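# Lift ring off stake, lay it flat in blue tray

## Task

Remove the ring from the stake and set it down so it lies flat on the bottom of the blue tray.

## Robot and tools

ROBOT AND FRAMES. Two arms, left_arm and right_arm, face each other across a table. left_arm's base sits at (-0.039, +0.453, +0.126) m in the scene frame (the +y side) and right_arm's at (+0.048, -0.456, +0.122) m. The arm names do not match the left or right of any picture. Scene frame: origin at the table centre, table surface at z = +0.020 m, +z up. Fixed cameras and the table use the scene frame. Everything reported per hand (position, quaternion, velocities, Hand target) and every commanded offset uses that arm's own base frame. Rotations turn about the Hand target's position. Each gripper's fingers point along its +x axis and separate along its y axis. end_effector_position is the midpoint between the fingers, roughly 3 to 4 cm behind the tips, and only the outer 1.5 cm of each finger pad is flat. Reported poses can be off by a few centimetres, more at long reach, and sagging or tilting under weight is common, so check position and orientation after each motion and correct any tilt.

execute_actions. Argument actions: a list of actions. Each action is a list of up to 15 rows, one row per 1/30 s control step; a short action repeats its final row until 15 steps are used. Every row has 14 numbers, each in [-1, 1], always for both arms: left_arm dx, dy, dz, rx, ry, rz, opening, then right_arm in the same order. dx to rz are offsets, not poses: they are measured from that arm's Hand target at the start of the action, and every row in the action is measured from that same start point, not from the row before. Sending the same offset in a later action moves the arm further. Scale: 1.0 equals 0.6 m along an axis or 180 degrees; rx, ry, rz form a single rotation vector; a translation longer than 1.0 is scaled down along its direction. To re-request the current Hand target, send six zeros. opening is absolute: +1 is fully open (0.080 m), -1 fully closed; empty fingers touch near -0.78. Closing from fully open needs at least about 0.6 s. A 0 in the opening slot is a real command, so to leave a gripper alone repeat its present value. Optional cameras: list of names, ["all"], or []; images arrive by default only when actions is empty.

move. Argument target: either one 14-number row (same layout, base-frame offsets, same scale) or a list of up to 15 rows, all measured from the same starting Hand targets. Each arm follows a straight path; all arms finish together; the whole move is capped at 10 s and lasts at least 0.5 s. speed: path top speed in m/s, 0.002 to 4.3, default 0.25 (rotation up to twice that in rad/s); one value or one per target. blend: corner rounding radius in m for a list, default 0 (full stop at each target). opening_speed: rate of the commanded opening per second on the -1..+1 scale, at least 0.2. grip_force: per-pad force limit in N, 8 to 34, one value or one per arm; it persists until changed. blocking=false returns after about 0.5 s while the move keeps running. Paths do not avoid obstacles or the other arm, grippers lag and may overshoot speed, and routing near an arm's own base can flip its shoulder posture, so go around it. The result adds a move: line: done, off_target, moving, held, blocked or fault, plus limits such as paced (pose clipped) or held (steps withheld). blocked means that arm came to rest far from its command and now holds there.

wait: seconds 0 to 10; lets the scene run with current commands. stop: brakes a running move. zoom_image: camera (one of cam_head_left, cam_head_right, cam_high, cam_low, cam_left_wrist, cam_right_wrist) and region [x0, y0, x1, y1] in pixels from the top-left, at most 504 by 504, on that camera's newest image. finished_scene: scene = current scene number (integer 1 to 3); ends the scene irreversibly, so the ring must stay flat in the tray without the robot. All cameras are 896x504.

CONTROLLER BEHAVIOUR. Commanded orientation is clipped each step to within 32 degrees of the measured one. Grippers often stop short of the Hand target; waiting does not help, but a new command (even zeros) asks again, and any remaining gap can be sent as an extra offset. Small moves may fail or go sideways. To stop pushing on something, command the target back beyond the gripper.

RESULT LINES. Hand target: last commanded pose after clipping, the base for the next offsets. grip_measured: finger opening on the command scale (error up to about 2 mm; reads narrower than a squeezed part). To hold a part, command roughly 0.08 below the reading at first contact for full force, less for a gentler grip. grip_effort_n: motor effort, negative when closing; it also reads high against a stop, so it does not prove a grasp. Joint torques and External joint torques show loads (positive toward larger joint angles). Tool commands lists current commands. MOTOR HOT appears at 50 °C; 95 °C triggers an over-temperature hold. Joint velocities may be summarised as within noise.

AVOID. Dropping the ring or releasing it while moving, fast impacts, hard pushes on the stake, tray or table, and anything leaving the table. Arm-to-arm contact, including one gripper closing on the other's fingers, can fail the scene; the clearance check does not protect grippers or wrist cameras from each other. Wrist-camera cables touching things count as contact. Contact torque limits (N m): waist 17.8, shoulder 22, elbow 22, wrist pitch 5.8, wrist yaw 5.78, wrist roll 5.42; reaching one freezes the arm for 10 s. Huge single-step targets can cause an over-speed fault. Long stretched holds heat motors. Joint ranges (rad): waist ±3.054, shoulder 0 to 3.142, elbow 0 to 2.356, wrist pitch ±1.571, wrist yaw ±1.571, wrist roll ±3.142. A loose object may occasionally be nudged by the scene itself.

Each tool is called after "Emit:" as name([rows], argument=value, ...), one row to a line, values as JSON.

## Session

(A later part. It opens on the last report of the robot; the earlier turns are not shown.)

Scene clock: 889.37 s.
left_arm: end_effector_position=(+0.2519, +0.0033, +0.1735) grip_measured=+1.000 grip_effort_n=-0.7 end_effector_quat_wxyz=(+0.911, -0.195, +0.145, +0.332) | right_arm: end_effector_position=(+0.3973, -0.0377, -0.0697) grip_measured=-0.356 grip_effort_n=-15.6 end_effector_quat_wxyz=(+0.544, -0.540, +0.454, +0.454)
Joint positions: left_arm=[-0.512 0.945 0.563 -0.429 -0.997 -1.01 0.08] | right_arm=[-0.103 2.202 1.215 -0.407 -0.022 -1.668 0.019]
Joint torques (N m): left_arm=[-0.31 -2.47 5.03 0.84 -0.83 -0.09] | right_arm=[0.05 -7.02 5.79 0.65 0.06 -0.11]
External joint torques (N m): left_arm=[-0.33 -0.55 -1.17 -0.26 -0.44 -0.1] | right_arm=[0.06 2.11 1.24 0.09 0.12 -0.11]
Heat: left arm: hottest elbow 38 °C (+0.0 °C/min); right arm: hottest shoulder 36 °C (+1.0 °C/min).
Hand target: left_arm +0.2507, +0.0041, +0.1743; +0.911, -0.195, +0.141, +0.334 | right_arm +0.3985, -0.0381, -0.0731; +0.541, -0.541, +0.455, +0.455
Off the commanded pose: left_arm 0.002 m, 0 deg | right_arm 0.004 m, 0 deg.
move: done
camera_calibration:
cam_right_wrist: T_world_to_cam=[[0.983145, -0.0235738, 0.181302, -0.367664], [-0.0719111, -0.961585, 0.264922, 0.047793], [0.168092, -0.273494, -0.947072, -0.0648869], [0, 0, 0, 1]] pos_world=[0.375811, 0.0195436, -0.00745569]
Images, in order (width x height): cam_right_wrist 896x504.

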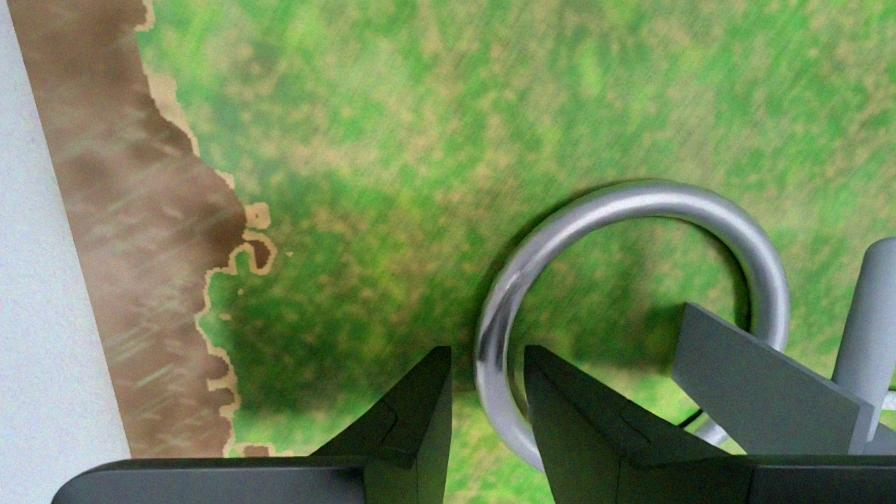

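Emit:
move(target=[0, 0, 0, 0, 0, 0, 1.0, 0, 0, 0, 0, 0, 0, -0.72], speed=0.03, opening_speed=0.3, grip_force=[34, 22], cameras=["cam_right_wrist", "cam_left_wrist"])

Scene clock: 903.83 s.
left_arm: end_effector_position=(+0.2519, +0.0033, +0.1735) grip_measured=+1.000 grip_effort_n=-1.2 end_effector_quat_wxyz=(+0.911, -0.195, +0.145, +0.332) | right_arm: end_effector_position=(+0.3978, -0.0378, -0.0694) grip_measured=-0.715 grip_effort_n=-19.3 end_effector_quat_wxyz=(+0.545, -0.541, +0.453, +0.453)
Joint positions: left_arm=[-0.512 0.945 0.563 -0.429 -0.997 -1.01 0.08] | right_arm=[-0.103 2.202 1.216 -0.407 -0.022 -1.668 0.003]
Joint torques (N m): left_arm=[-0.34 -2.53 5.06 0.83 -0.82 -0.08] | right_arm=[0.02 -7.01 5.73 0.68 0.06 -0.1]
External joint torques (N m): left_arm=[-0.35 -0.62 -1.08 -0.26 -0.43 -0.1] | right_arm=[0.02 2.14 1.13 0.1 0.12 -0.11]
Heat: left arm: hottest elbow 38 °C (+0.0 °C/min); right arm: hottest shoulder 35 °C (+0.0 °C/min).
Hand target: left_arm +0.2507, +0.0041, +0.1743; +0.911, -0.195, +0.141, +0.334 | right_arm +0.3985, -0.0381, -0.0731; +0.541, -0.542, +0.455, +0.455
Off the commanded pose: left_arm 0.002 m, 0 deg | right_arm 0.004 m, 0 deg.
grip_force (N): 34, 22
move: done
camera_calibration:
cam_left_wrist: T_world_to_cam=[[0.690646, -0.679938, 0.24636, -0.199934], [-0.273857, -0.561176, -0.781078, 0.250792], [0.669336, 0.471981, -0.57378, 0.00485961], [0, 0, 0, 1]] pos_world=[0.203512, 0.00250264, 0.247932]
cam_right_wrist: T_world_to_cam=[[0.982858, -0.0235309, 0.182855, -0.368076], [-0.0723237, -0.96153, 0.26501, 0.0479313], [0.169584, -0.273692, -0.946749, -0.0653394], [0, 0, 0, 1]] pos_world=[0.376313, 0.0195433, -0.00725783]
Images, in order (width x height): cam_left_wrist 896x504, cam_right_wrist 896x504.

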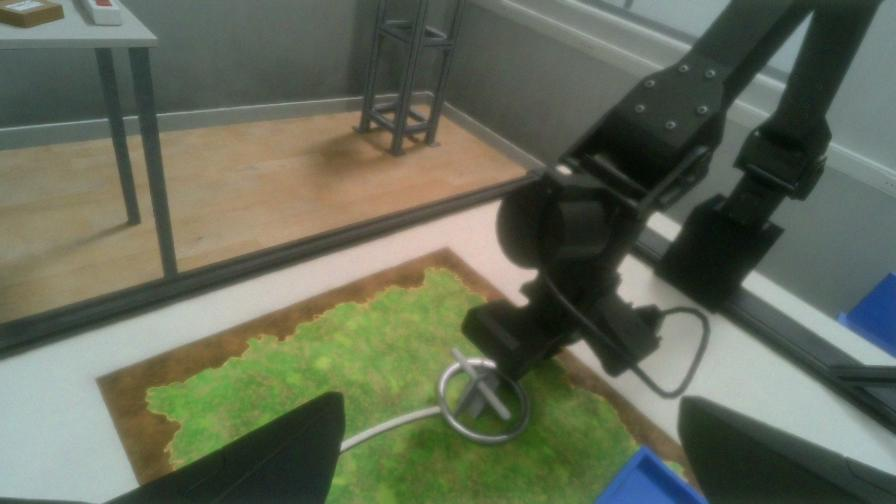

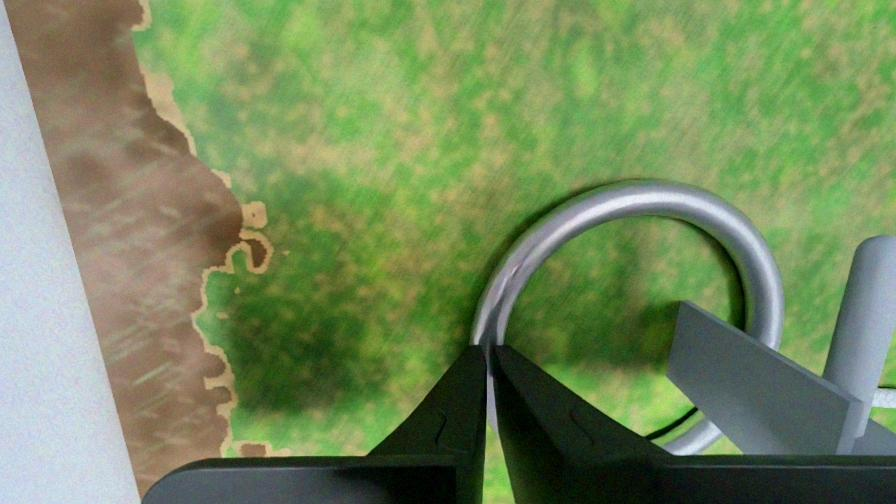

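Emit:
move([
  [0, 0, 0, 0, 0, 0, 1.0, 0, 0, 0, 0, 0, 0, -0.3],
  [0, 0, 0, 0, 0, 0, 1.0, 0.001, 0, -0.01, 0, 0, 0, -0.3],
], speed=0.03, cameras=["cam_right_wrist"])

Scene clock: 921.80 s.
left_arm: end_effector_position=(+0.2519, +0.0033, +0.1735) grip_measured=+1.000 grip_effort_n=-0.7 end_effector_quat_wxyz=(+0.911, -0.195, +0.145, +0.332) | right_arm: end_effector_position=(+0.3989, -0.0379, -0.0750) grip_measured=-0.303 grip_effort_n=17.9 end_effector_quat_wxyz=(+0.545, -0.541, +0.453, +0.453)
Joint positions: left_arm=[-0.512 0.945 0.563 -0.429 -0.997 -1.01 0.08] | right_arm=[-0.103 2.219 1.217 -0.389 -0.022 -1.668 0.021]
Joint torques (N m): left_arm=[-0.32 -2.5 5.08 0.84 -0.83 -0.07] | right_arm=[0.05 -7.08 5.51 0.66 0.06 -0.1]
External joint torques (N m): left_arm=[-0.3 -0.56 -1.14 -0.28 -0.45 -0.09] | right_arm=[0.05 2.12 0.96 0.08 0.12 -0.11]
Heat: left arm: hottest elbow 38 °C (+0.0 °C/min); right arm: hottest shoulder 35 °C (-1.0 °C/min).
Hand target: left_arm +0.2507, +0.0041, +0.1743; +0.911, -0.195, +0.141, +0.334 | right_arm +0.3992, -0.0381, -0.0790; +0.541, -0.542, +0.455, +0.455
Off the commanded pose: left_arm 0.002 m, 0 deg | right_arm 0.004 m, 0 deg.
grip_force (N): 34, 22
move: done
camera_calibration:
cam_right_wrist: T_world_to_cam=[[0.982646, -0.023518, 0.183994, -0.367944], [-0.0726356, -0.961503, 0.265023, 0.0495092], [0.170678, -0.273788, -0.946525, -0.0712476], [0, 0, 0, 1]] pos_world=[0.377315, 0.0194432, -0.0128594]
Images, in order (width x height): cam_right_wrist 896x504.

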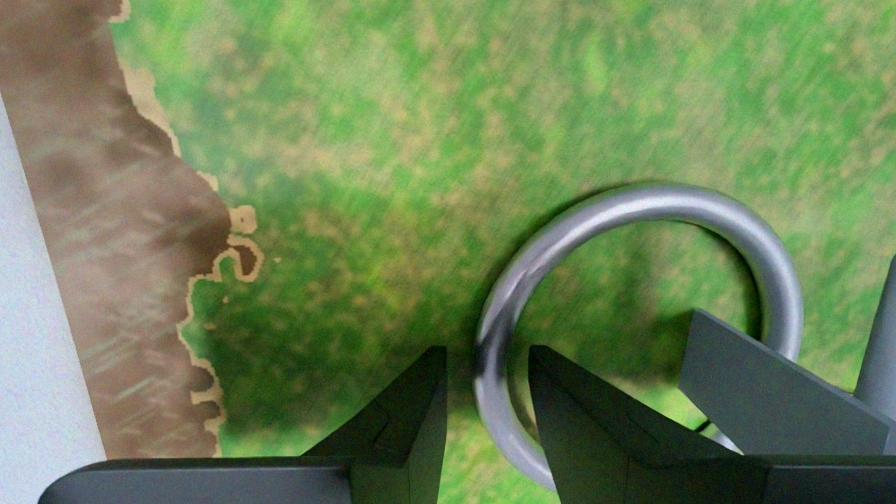

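Emit:
move(target=[0, 0, 0, 0, 0, 0, 1.0, 0.0008, 0, -0.0058, 0, 0, 0, -0.36], speed=0.03, cameras=["cam_right_wrist"])

Scene clock: 929.67 s.
left_arm: end_effector_position=(+0.2519, +0.0033, +0.1735) grip_measured=+1.000 grip_effort_n=-1.2 end_effector_quat_wxyz=(+0.911, -0.195, +0.145, +0.332) | right_arm: end_effector_position=(+0.3991, -0.0379, -0.0764) grip_measured=-0.356 grip_effort_n=-17.0 end_effector_quat_wxyz=(+0.545, -0.541, +0.453, +0.453)
Joint positions: left_arm=[-0.512 0.945 0.563 -0.429 -0.997 -1.01 0.08] | right_arm=[-0.103 2.224 1.217 -0.385 -0.022 -1.668 0.019]
Joint torques (N m): left_arm=[-0.3 -2.54 5.13 0.83 -0.82 -0.09] | right_arm=[0.05 -6.35 5.57 1.13 0.06 -0.09]
External joint torques (N m): left_arm=[-0.3 -0.61 -1.07 -0.27 -0.43 -0.11] | right_arm=[0.04 2.84 1.04 0.54 0.13 -0.1]
Heat: left arm: hottest elbow 38 °C (+0.0 °C/min); right arm: hottest shoulder 35 °C (-1.0 °C/min).
Hand target: left_arm +0.2507, +0.0041, +0.1743; +0.911, -0.195, +0.141, +0.334 | right_arm +0.3996, -0.0381, -0.0826; +0.541, -0.541, +0.455, +0.455
Off the commanded pose: left_arm 0.002 m, 0 deg | right_arm 0.006 m, 0 deg.
grip_force (N): 34, 22
move: done
camera_calibration:
cam_right_wrist: T_world_to_cam=[[0.982646, -0.023518, 0.183994, -0.367766], [-0.0726356, -0.961503, 0.265023, 0.049914], [0.170678, -0.273788, -0.946525, -0.0726844], [0, 0, 0, 1]] pos_world=[0.377415, 0.0194432, -0.0143594]
Images, in order (width x height): cam_right_wrist 896x504.

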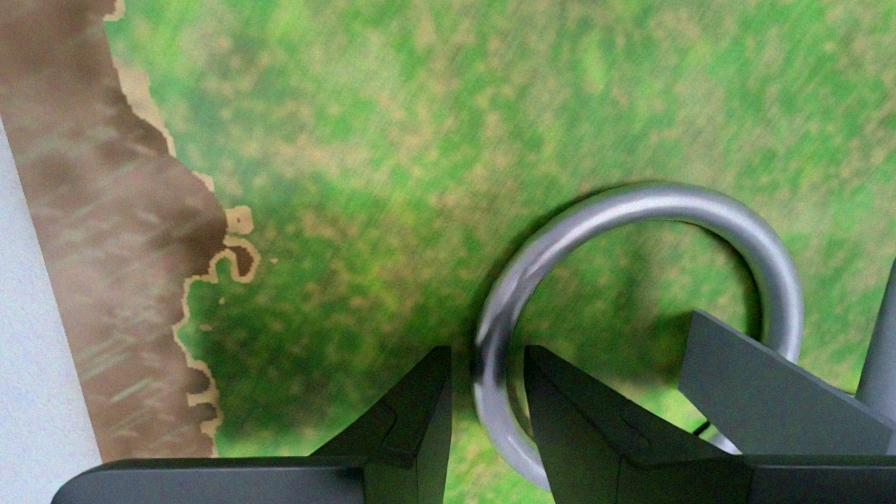

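Emit:
zoom_image(camera="cam_right_wrist", region=[420, 300, 580, 420])

Scaled by 3.150 from the camera's 896x504 image, which has a finer 1280x720 frame.

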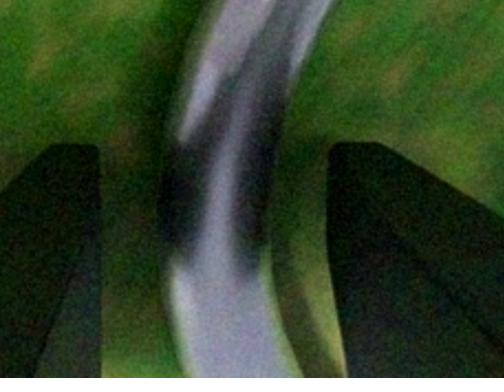

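Emit:
move(target=[0, 0, 0, 0, 0, 0, 1.0, 0, 0, 0.004, 0, 0, 0, -0.72], speed=0.03, opening_speed=0.3, cameras=["cam_right_wrist", "cam_left_wrist"])

Scene clock: 965.90 s.
left_arm: end_effector_position=(+0.2519, +0.0033, +0.1735) grip_measured=+1.000 grip_effort_n=-0.7 end_effector_quat_wxyz=(+0.911, -0.195, +0.145, +0.332) | right_arm: end_effector_position=(+0.3993, -0.0380, -0.0762) grip_measured=-0.601 grip_effort_n=-58.8 end_effector_quat_wxyz=(+0.545, -0.541, +0.453, +0.453)
Joint positions: left_arm=[-0.512 0.945 0.563 -0.429 -0.997 -1.01 0.08] | right_arm=[-0.103 2.224 1.218 -0.386 -0.022 -1.668 0.008]
Joint torques (N m): left_arm=[-0.29 -2.51 5.08 0.83 -0.82 -0.08] | right_arm=[0.05 -7.07 5.62 0.59 0.05 -0.1]
External joint torques (N m): left_arm=[-0.27 -0.6 -1.09 -0.27 -0.43 -0.1] | right_arm=[-0.02 2.13 1.08 0.01 0.12 -0.11]
Heat: left arm: hottest elbow 38 °C (+0.0 °C/min); right arm: hottest shoulder 34 °C (-1.0 °C/min).
Hand target: left_arm +0.2507, +0.0041, +0.1743; +0.911, -0.195, +0.141, +0.334 | right_arm +0.3996, -0.0382, -0.0801; +0.541, -0.542, +0.455, +0.455
Off the commanded pose: left_arm 0.002 m, 0 deg | right_arm 0.004 m, 1 deg.
grip_force (N): 34, 22
move: done
camera_calibration:
cam_left_wrist: T_world_to_cam=[[0.690646, -0.679938, 0.24636, -0.199934], [-0.273857, -0.561176, -0.781078, 0.250792], [0.669336, 0.471981, -0.57378, 0.00485961], [0, 0, 0, 1]] pos_world=[0.203512, 0.00250264, 0.247932]
cam_right_wrist: T_world_to_cam=[[0.982586, -0.0234538, 0.184324, -0.368074], [-0.0727363, -0.961388, 0.265411, 0.0498275], [0.170982, -0.274196, -0.946352, -0.0726788], [0, 0, 0, 1]] pos_world=[0.377715, 0.0193426, -0.0141597]
Images, in order (width x height): cam_left_wrist 896x504, cam_right_wrist 896x504.

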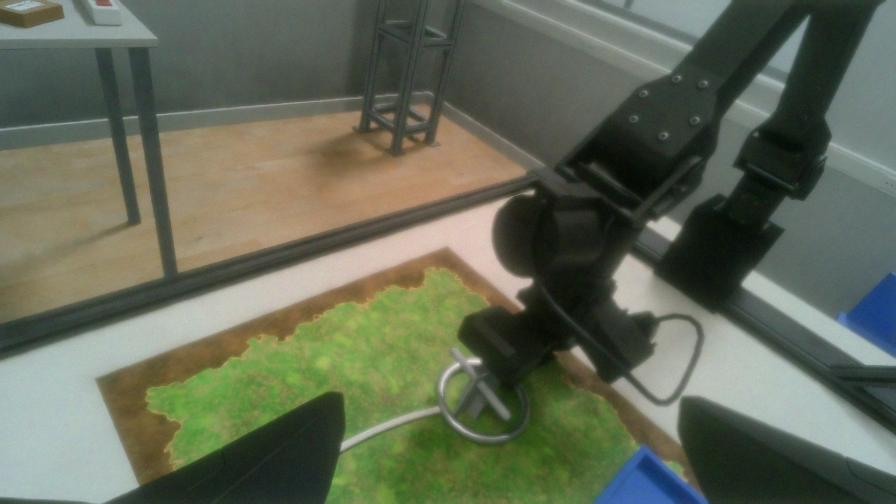

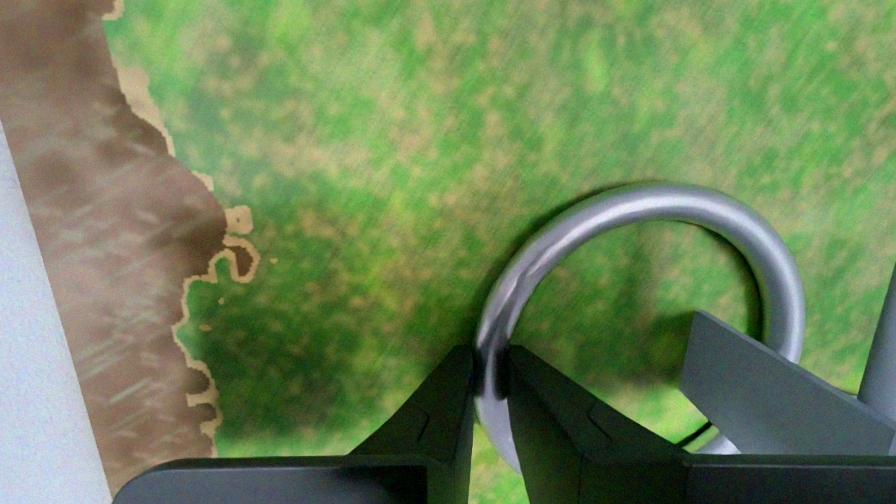

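Emit:
zoom_image(camera="cam_left_wrist", region=[430, 300, 560, 450])

Emit:
zoom_image(camera="cam_right_wrist", region=[430, 300, 896, 504])

Scaled by 3.360 from the camera's 896x504 image, which has a finer 1280x720 frame.

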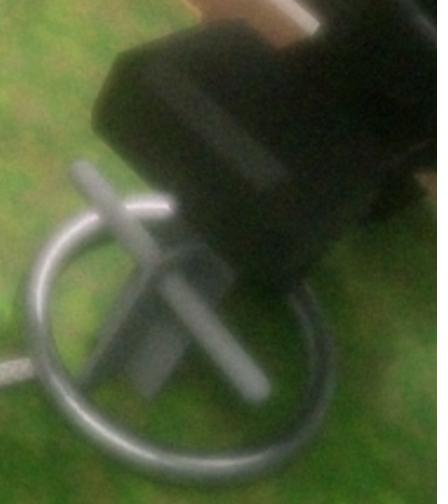

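Scaled by 1.082 from the camera's 896x504 image, which has a finer 1280x720 frame.

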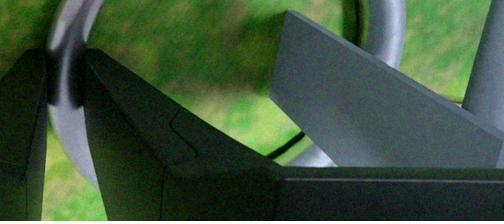

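Emit:
move(target=[0, 0, 0, 0, 0, 0, 1.0, 0, 0, 0.03, 0, 0, 0, -0.72], speed=0.03, cameras=["cam_right_wrist", "cam_left_wrist"])

Scene clock: 1087.83 s.
left_arm: end_effector_position=(+0.2519, +0.0033, +0.1735) grip_measured=+1.000 grip_effort_n=-1.2 end_effector_quat_wxyz=(+0.911, -0.195, +0.145, +0.332) | right_arm: end_effector_position=(+0.3983, -0.0379, -0.0678) grip_measured=-0.601 grip_effort_n=-58.8 end_effector_quat_wxyz=(+0.542, -0.538, +0.456, +0.457)
Joint positions: left_arm=[-0.512 0.945 0.563 -0.429 -0.997 -1.01 0.08] | right_arm=[-0.103 2.206 1.234 -0.433 -0.022 -1.668 0.008]
Joint torques (N m): left_arm=[-0.36 -2.54 5.13 0.83 -0.81 -0.07] | right_arm=[0.06 -10.35 5.04 -0.2 0.04 -0.1]
External joint torques (N m): left_arm=[-0.37 -0.62 -1.08 -0.29 -0.43 -0.09] | right_arm=[0.1 -1.21 0.47 -0.74 0.11 -0.1]
Heat: left arm: hottest elbow 39 °C (+1.0 °C/min); right arm: hottest shoulder 35 °C (+1.0 °C/min).
Hand target: left_arm +0.2507, +0.0041, +0.1743; +0.911, -0.195, +0.141, +0.334 | right_arm +0.3996, -0.0381, -0.0622; +0.541, -0.541, +0.455, +0.455
Off the commanded pose: left_arm 0.002 m, 0 deg | right_arm 0.006 m, 1 deg.
grip_force (N): 34, 22
move: done
camera_calibration:
cam_left_wrist: T_world_to_cam=[[0.690646, -0.679938, 0.24636, -0.199934], [-0.273857, -0.561176, -0.781078, 0.250792], [0.669336, 0.471981, -0.57378, 0.00485961], [0, 0, 0, 1]] pos_world=[0.203512, 0.00250264, 0.247932]
cam_right_wrist: T_world_to_cam=[[0.985081, -0.0237545, 0.170443, -0.370593], [-0.0690403, -0.96178, 0.264978, 0.0460898], [0.157634, -0.272792, -0.949071, -0.0593136], [0, 0, 0, 1]] pos_world=[0.377596, 0.0193447, -0.0053405]
Images, in order (width x height): cam_left_wrist 896x504, cam_right_wrist 896x504.

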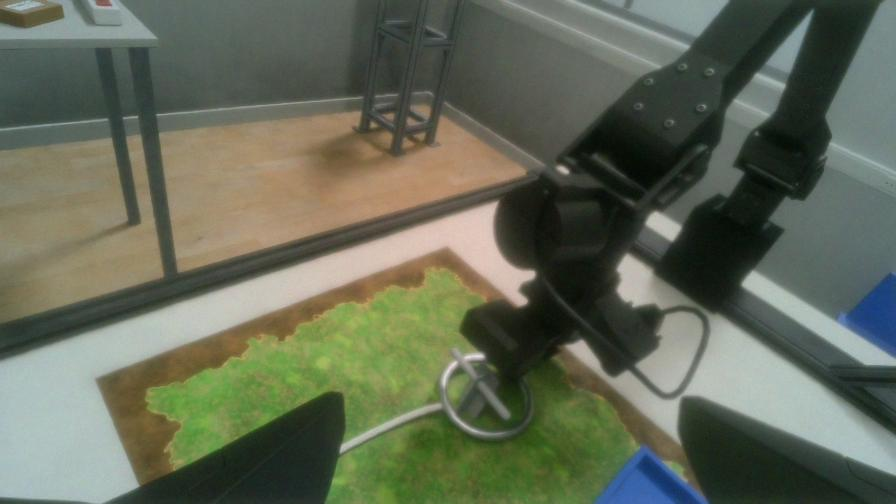

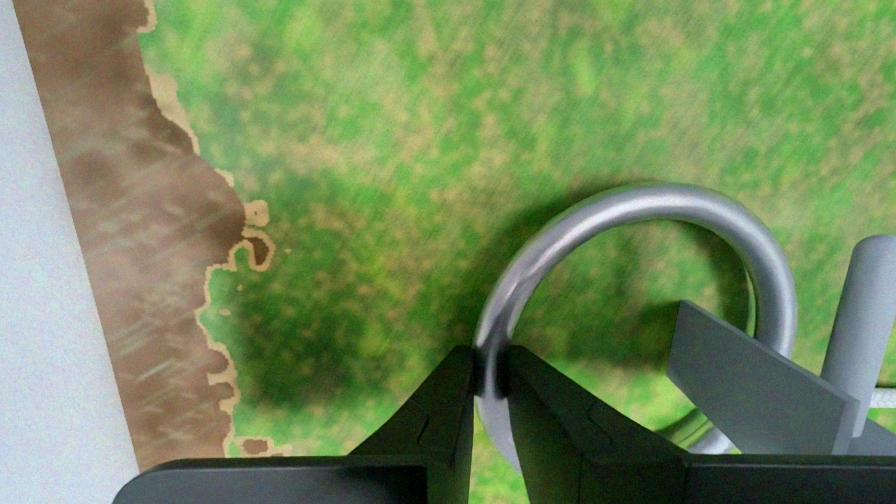

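Emit:
move(target=[0, 0, 0, 0, 0, 0, 1.0, 0.0167, 0.0267, 0.0128, 0, 0, 0, -0.72], speed=0.03, cameras=["cam_right_wrist", "cam_left_wrist"])

Scene clock: 1113.67 s.
left_arm: end_effector_position=(+0.2519, +0.0033, +0.1735) grip_measured=+1.000 grip_effort_n=-0.7 end_effector_quat_wxyz=(+0.911, -0.195, +0.145, +0.332) | right_arm: end_effector_position=(+0.4044, -0.0220, -0.0600) grip_measured=-0.601 grip_effort_n=-58.8 end_effector_quat_wxyz=(+0.537, -0.537, +0.457, +0.462)
Joint positions: left_arm=[-0.512 0.945 0.563 -0.429 -0.997 -1.01 0.08] | right_arm=[-0.06 2.206 1.276 -0.486 -0.014 -1.633 0.008]
Joint torques (N m): left_arm=[-0.32 -2.52 5.07 0.83 -0.83 -0.09] | right_arm=[0.11 -9.74 6.35 0.43 0.03 0.14]
External joint torques (N m): left_arm=[-0.33 -0.61 -1.09 -0.27 -0.44 -0.1] | right_arm=[0.1 -0.45 1.61 -0.1 0.1 0.13]
Heat: left arm: hottest elbow 39 °C (+1.0 °C/min); right arm: hottest shoulder 40 °C (+6.0 °C/min).
Hand target: left_arm +0.2507, +0.0041, +0.1743; +0.911, -0.195, +0.141, +0.334 | right_arm +0.4096, -0.0222, -0.0545; +0.541, -0.542, +0.455, +0.455
Off the commanded pose: left_arm 0.002 m, 0 deg | right_arm 0.008 m, 1 deg.
grip_force (N): 34, 22
move: done
camera_calibration:
cam_left_wrist: T_world_to_cam=[[0.690646, -0.679938, 0.24636, -0.199934], [-0.273857, -0.561176, -0.781078, 0.250792], [0.669336, 0.471981, -0.57378, 0.00485961], [0, 0, 0, 1]] pos_world=[0.203512, 0.00250264, 0.247932]
cam_right_wrist: T_world_to_cam=[[0.986992, -0.015632, 0.160005, -0.378754], [-0.0584907, -0.96197, 0.266818, 0.0555624], [0.149749, -0.272706, -0.950372, -0.0454588], [0, 0, 0, 1]] pos_world=[0.383884, 0.0351318, 0.00257477]
Images, in order (width x height): cam_left_wrist 896x504, cam_right_wrist 896x504.

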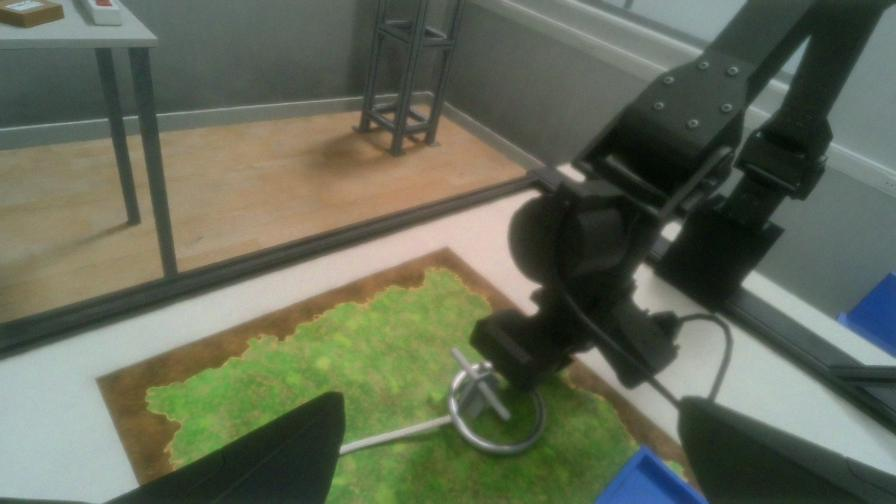

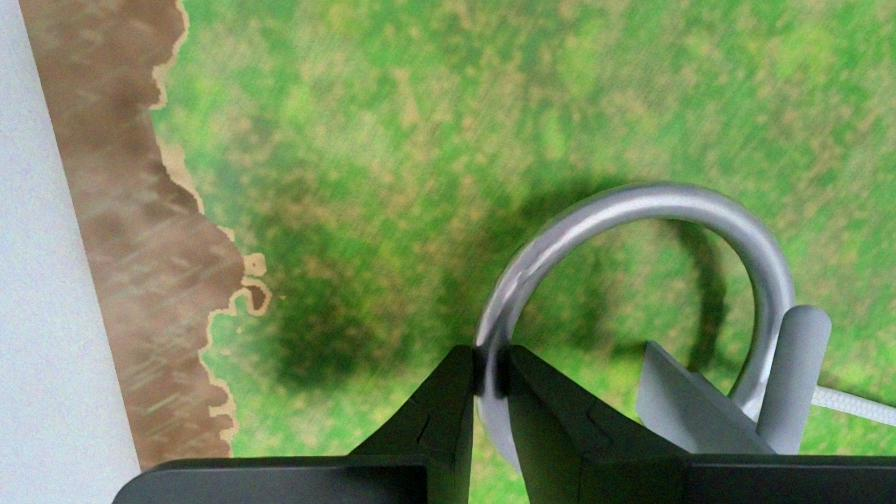

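Emit:
zoom_image(camera="cam_left_wrist", region=[430, 310, 590, 470])

Emit:
zoom_image(camera="cam_right_wrist", region=[450, 160, 896, 504])

Scaled by 3.150 from the camera's 896x504 image, which has a finer 1280x720 frame.

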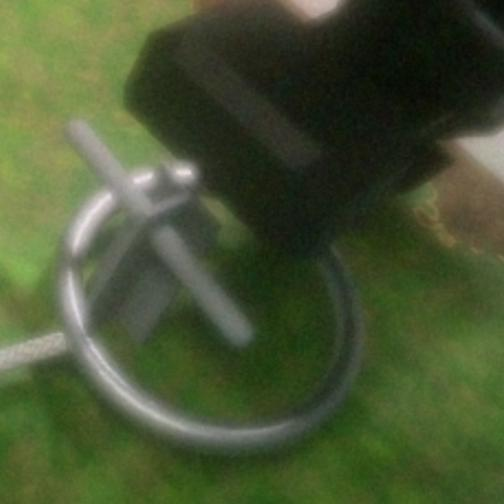

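Scaled by 1.130 from the camera's 896x504 image, which has a finer 1280x720 frame.

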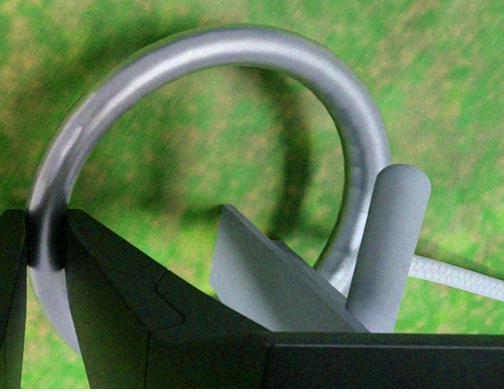

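Emit:
move(target=[0, 0, 0, 0, 0, 0, 1.0, 0, -0.0252, 0.0165, 0.125, 0, 0, -0.72], speed=0.04, cameras=["cam_right_wrist", "cam_left_wrist"])

Scene clock: 1169.73 s.
left_arm: end_effector_position=(+0.2519, +0.0033, +0.1735) grip_measured=+1.000 grip_effort_n=-0.7 end_effector_quat_wxyz=(+0.911, -0.195, +0.145, +0.332) | right_arm: end_effector_position=(+0.4071, -0.0374, -0.0437) grip_measured=-0.601 grip_effort_n=-58.4 end_effector_quat_wxyz=(+0.636, -0.426, +0.363, +0.532)
Joint positions: left_arm=[-0.512 0.945 0.563 -0.429 -0.997 -1.01 0.08] | right_arm=[-0.238 2.239 1.365 -0.611 -0.409 -1.75 0.008]
Joint torques (N m): left_arm=[-0.32 -2.51 5.04 0.83 -0.83 -0.09] | right_arm=[-0.13 -7.86 6.54 0.25 -0.86 -0.27]
External joint torques (N m): left_arm=[-0.33 -0.55 -1.22 -0.3 -0.43 -0.1] | right_arm=[-0.14 1.74 1.72 -0.17 -0.55 -0.28]
Heat: left arm: hottest elbow 39 °C (+0.0 °C/min); right arm: hottest shoulder 43 °C (+4.0 °C/min).
Hand target: left_arm +0.2507, +0.0041, +0.1743; +0.911, -0.195, +0.141, +0.334 | right_arm +0.4096, -0.0373, -0.0445; +0.637, -0.426, +0.357, +0.535
Off the commanded pose: left_arm 0.002 m, 0 deg | right_arm 0.003 m, 1 deg.
grip_force (N): 34, 22
move: done
camera_calibration:
cam_left_wrist: T_world_to_cam=[[0.690646, -0.679938, 0.24636, -0.199934], [-0.273857, -0.561176, -0.781078, 0.250792], [0.669336, 0.471981, -0.57378, 0.00485961], [0, 0, 0, 1]] pos_world=[0.203512, 0.00250264, 0.247932]
cam_right_wrist: T_world_to_cam=[[0.984163, -0.0909271, 0.152167, -0.386227], [-0.0746709, -0.991196, -0.109341, 0.0256516], [0.160769, 0.0962474, -0.982288, -0.0265903], [0, 0, 0, 1]] pos_world=[0.386301, -0.00713355, 0.0354564]
Images, in order (width x height): cam_left_wrist 896x504, cam_right_wrist 896x504.

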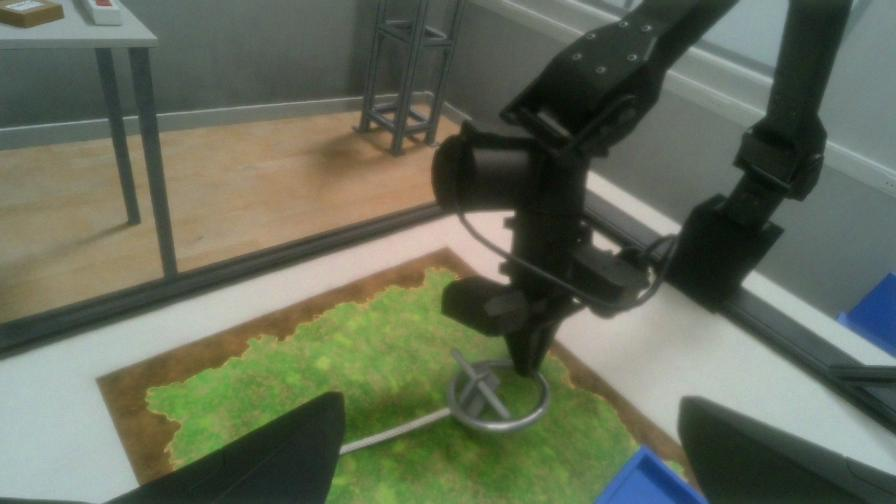

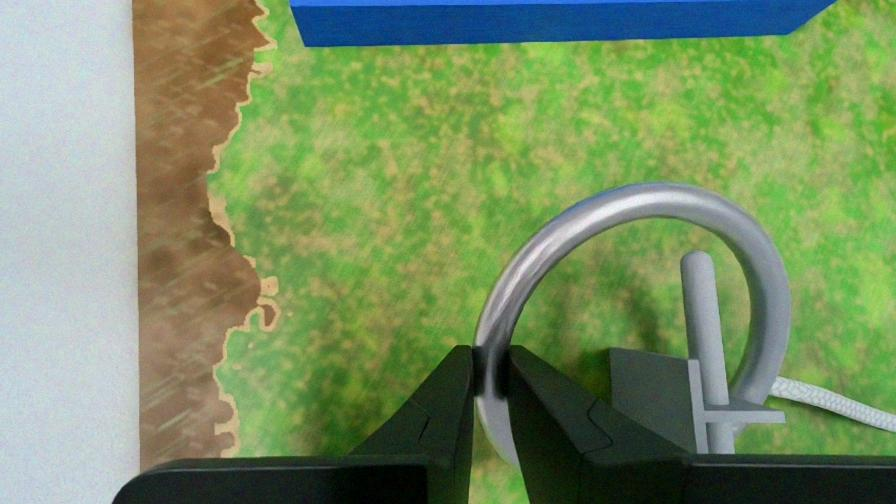

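Emit:
move(target=[0, 0, 0, 0, 0, 0, 1.0, 0, -0.0312, 0.003, 0.125, 0, 0, -0.72], speed=0.04, cameras=["cam_right_wrist", "cam_left_wrist", "cam_low"])

Scene clock: 1192.33 s.
left_arm: end_effector_position=(+0.2519, +0.0033, +0.1735) grip_measured=+1.000 grip_effort_n=-0.7 end_effector_quat_wxyz=(+0.911, -0.195, +0.145, +0.332) | right_arm: end_effector_position=(+0.4078, -0.0559, -0.0417) grip_measured=-0.601 grip_effort_n=-58.4 end_effector_quat_wxyz=(+0.705, -0.295, +0.253, +0.593)
Joint positions: left_arm=[-0.512 0.945 0.563 -0.429 -0.997 -1.01 0.08] | right_arm=[-0.395 2.423 1.567 -0.867 -0.775 -1.952 0.008]
Joint torques (N m): left_arm=[-0.31 -2.55 5.06 0.83 -0.83 -0.08] | right_arm=[-0.33 -8.42 6.12 -0.28 -1.16 -0.26]
External joint torques (N m): left_arm=[-0.32 -0.63 -1.12 -0.27 -0.44 -0.09] | right_arm=[-0.25 1.87 1.63 -0.32 -0.68 -0.27]
Heat: left arm: hottest elbow 39 °C (+0.0 °C/min); right arm: hottest shoulder 43 °C (+1.0 °C/min).
Hand target: left_arm +0.2507, +0.0041, +0.1743; +0.911, -0.195, +0.141, +0.334 | right_arm +0.4096, -0.0559, -0.0427; +0.707, -0.293, +0.246, +0.594
Off the commanded pose: left_arm 0.002 m, 0 deg | right_arm 0.002 m, 1 deg.
grip_force (N): 34, 22
move: done
camera_calibration:
cam_left_wrist: T_world_to_cam=[[0.690646, -0.679938, 0.24636, -0.199934], [-0.273857, -0.561176, -0.781078, 0.250792], [0.669336, 0.471981, -0.57378, 0.00485961], [0, 0, 0, 1]] pos_world=[0.203512, 0.00250264, 0.247932]
cam_right_wrist: T_world_to_cam=[[0.98443, -0.140211, 0.106014, -0.393667], [-0.0732488, -0.875469, -0.47769, -0.00194889], [0.15979, 0.462487, -0.872108, 0.0024713], [0, 0, 0, 1]] pos_world=[0.387, -0.0580455, 0.0429586]
Images, in order (width x height): cam_low 896x504, cam_left_wrist 896x504, cam_right_wrist 896x504.

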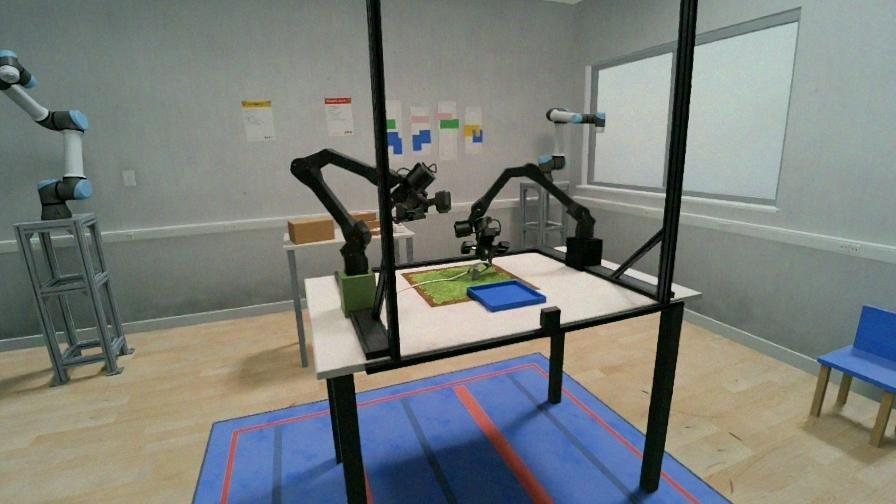

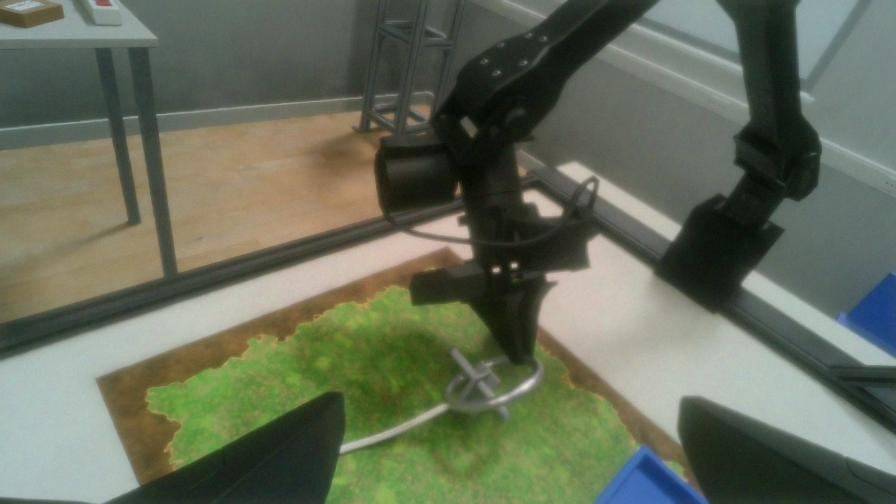

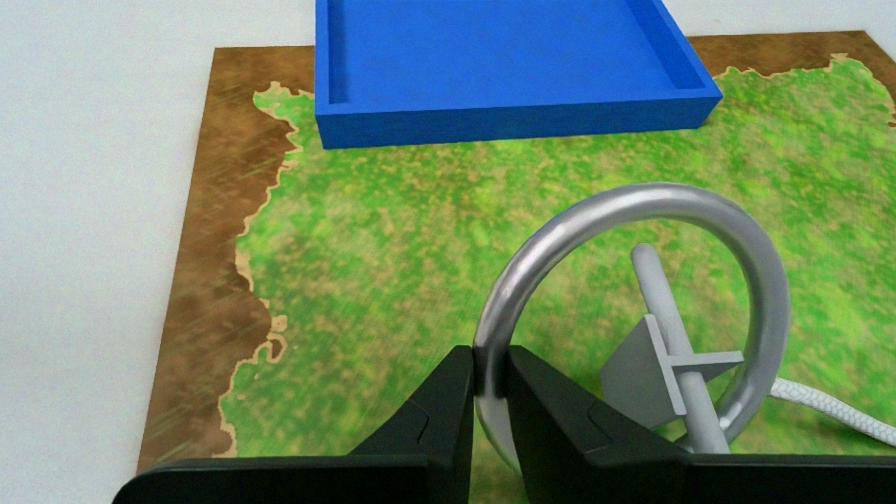

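Emit:
zoom_image(camera="cam_right_wrist", region=[460, 160, 820, 480])

Emit:
zoom_image(camera="cam_left_wrist", region=[410, 320, 570, 450])

Emit:
zoom_image(camera="cam_low", region=[430, 230, 550, 310])

Scaled by 1.400 from the camera's 896x504 image, which has a finer 1280x720 frame.

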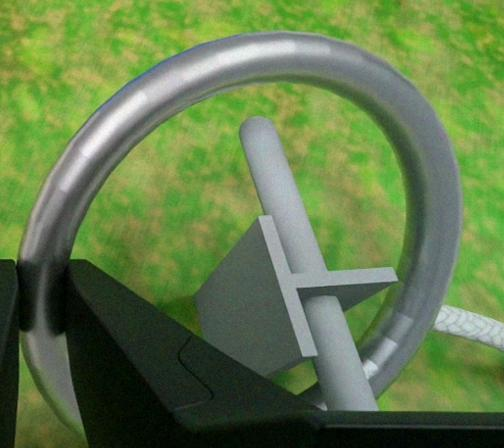

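Scaled by 3.150 from the camera's 896x504 image, which has a finer 1280x720 frame.

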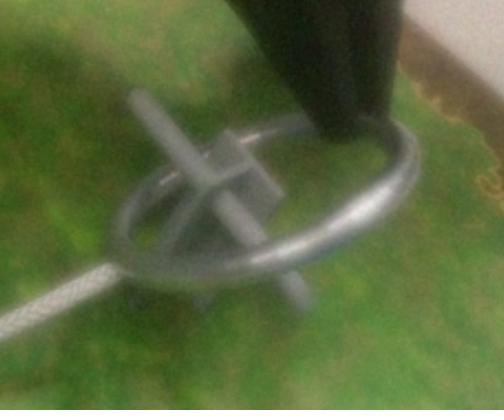

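Scaled by 4.200 from the camera's 896x504 image, which has a finer 1280x720 frame.

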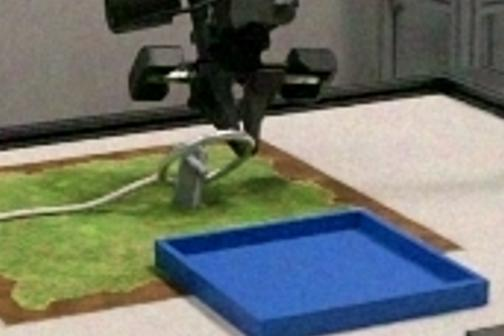

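Emit:
move(target=[0, 0, 0, 0, 0, 0, 1.0, 0, -0.048, 0.02, 0, 0, 0, -0.72], speed=0.04, cameras=["cam_right_wrist", "cam_left_wrist", "cam_low"])

Scene clock: 1223.97 s.
left_arm: end_effector_position=(+0.2519, +0.0033, +0.1735) grip_measured=+1.000 grip_effort_n=-1.2 end_effector_quat_wxyz=(+0.911, -0.195, +0.145, +0.332) | right_arm: end_effector_position=(+0.4083, -0.0845, -0.0286) grip_measured=-0.601 grip_effort_n=-58.8 end_effector_quat_wxyz=(+0.708, -0.292, +0.249, +0.593)
Joint positions: left_arm=[-0.512 0.945 0.563 -0.429 -0.997 -1.01 0.08] | right_arm=[-0.459 2.452 1.677 -1.009 -0.774 -2.038 0.008]
Joint torques (N m): left_arm=[-0.29 -2.53 5.07 0.84 -0.82 -0.07] | right_arm=[-0.03 -8.77 6.21 -0.38 -0.74 -0.29]
External joint torques (N m): left_arm=[-0.3 -0.61 -1.12 -0.27 -0.43 -0.09] | right_arm=[-0.04 1.89 1.55 -0.32 -0.25 -0.3]
Heat: left arm: hottest elbow 39 °C (+0.0 °C/min); right arm: hottest shoulder 45 °C (+2.0 °C/min).
Hand target: left_arm +0.2507, +0.0041, +0.1743; +0.911, -0.195, +0.141, +0.334 | right_arm +0.4096, -0.0848, -0.0308; +0.707, -0.293, +0.246, +0.594
Off the commanded pose: left_arm 0.002 m, 0 deg | right_arm 0.003 m, 0 deg.
grip_force (N): 34, 22
move: done
camera_calibration:
cam_left_wrist: T_world_to_cam=[[0.690646, -0.679938, 0.24636, -0.199934], [-0.273857, -0.561176, -0.781078, 0.250792], [0.669336, 0.471981, -0.57378, 0.00485961], [0, 0, 0, 1]] pos_world=[0.203512, 0.00250264, 0.247932]
cam_right_wrist: T_world_to_cam=[[0.983546, -0.144464, 0.108476, -0.399522], [-0.0742922, -0.870768, -0.486049, -0.0200785], [0.164674, 0.469993, -0.867173, 0.0258089], [0, 0, 0, 1]] pos_world=[0.387207, -0.0873303, 0.0559603]
Images, in order (width x height): cam_low 896x504, cam_left_wrist 896x504, cam_right_wrist 896x504.

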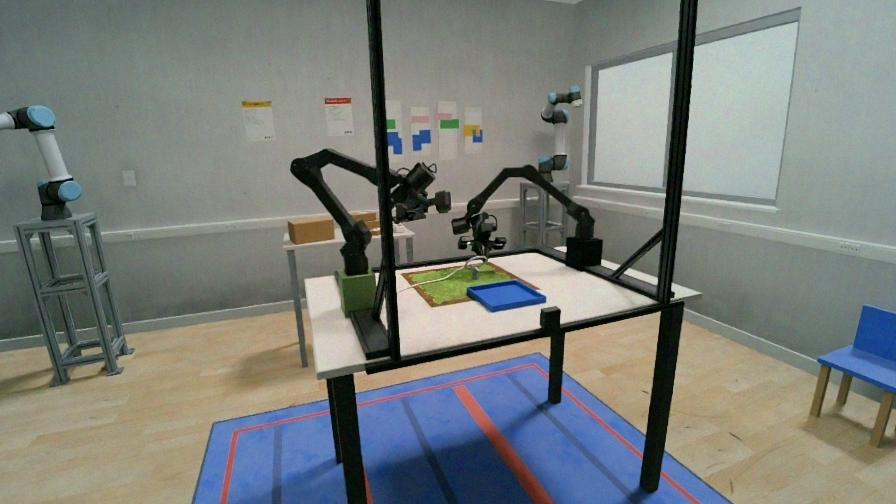

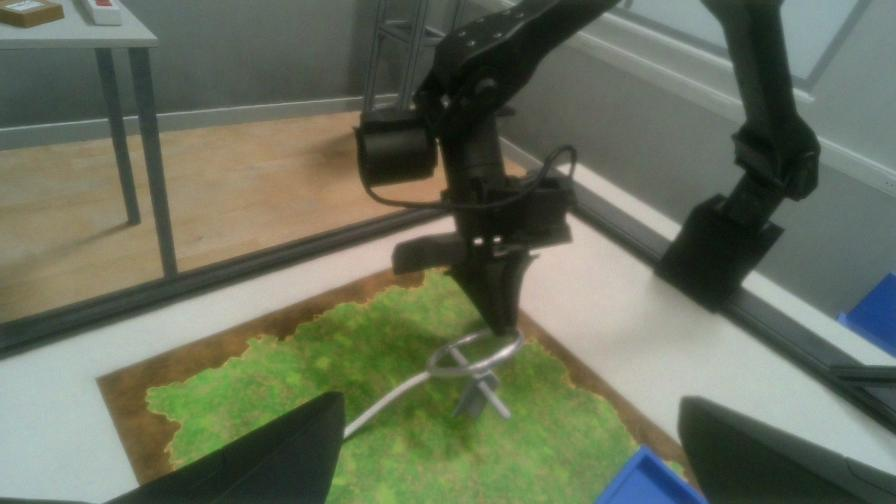

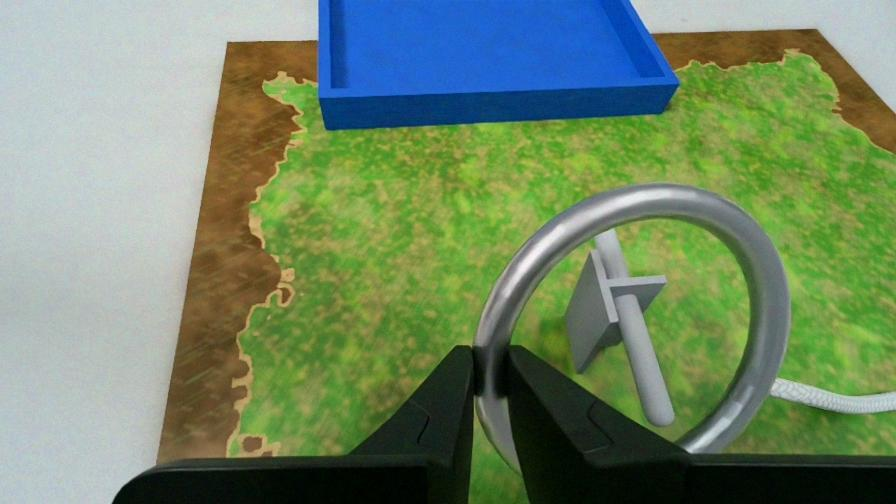

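Emit:
zoom_image(camera="cam_left_wrist", region=[400, 310, 560, 440])

Emit:
zoom_image(camera="cam_low", region=[430, 230, 550, 310])

Scaled by 3.150 from the camera's 896x504 image, which has a finer 1280x720 frame.

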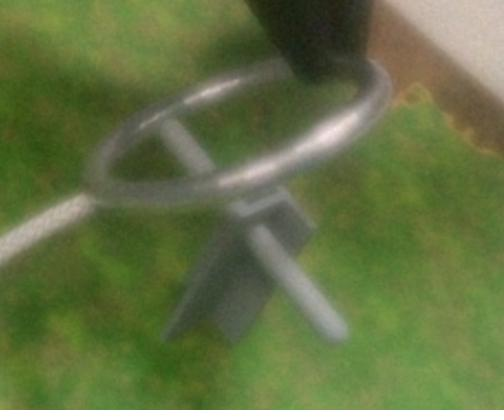

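Scaled by 4.200 from the camera's 896x504 image, which has a finer 1280x720 frame.

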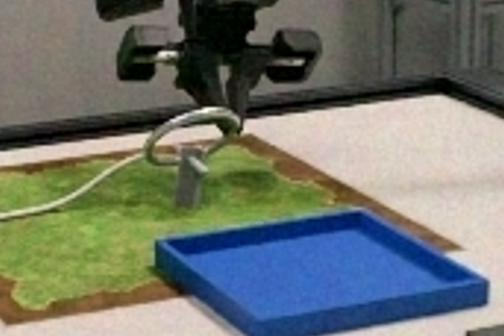

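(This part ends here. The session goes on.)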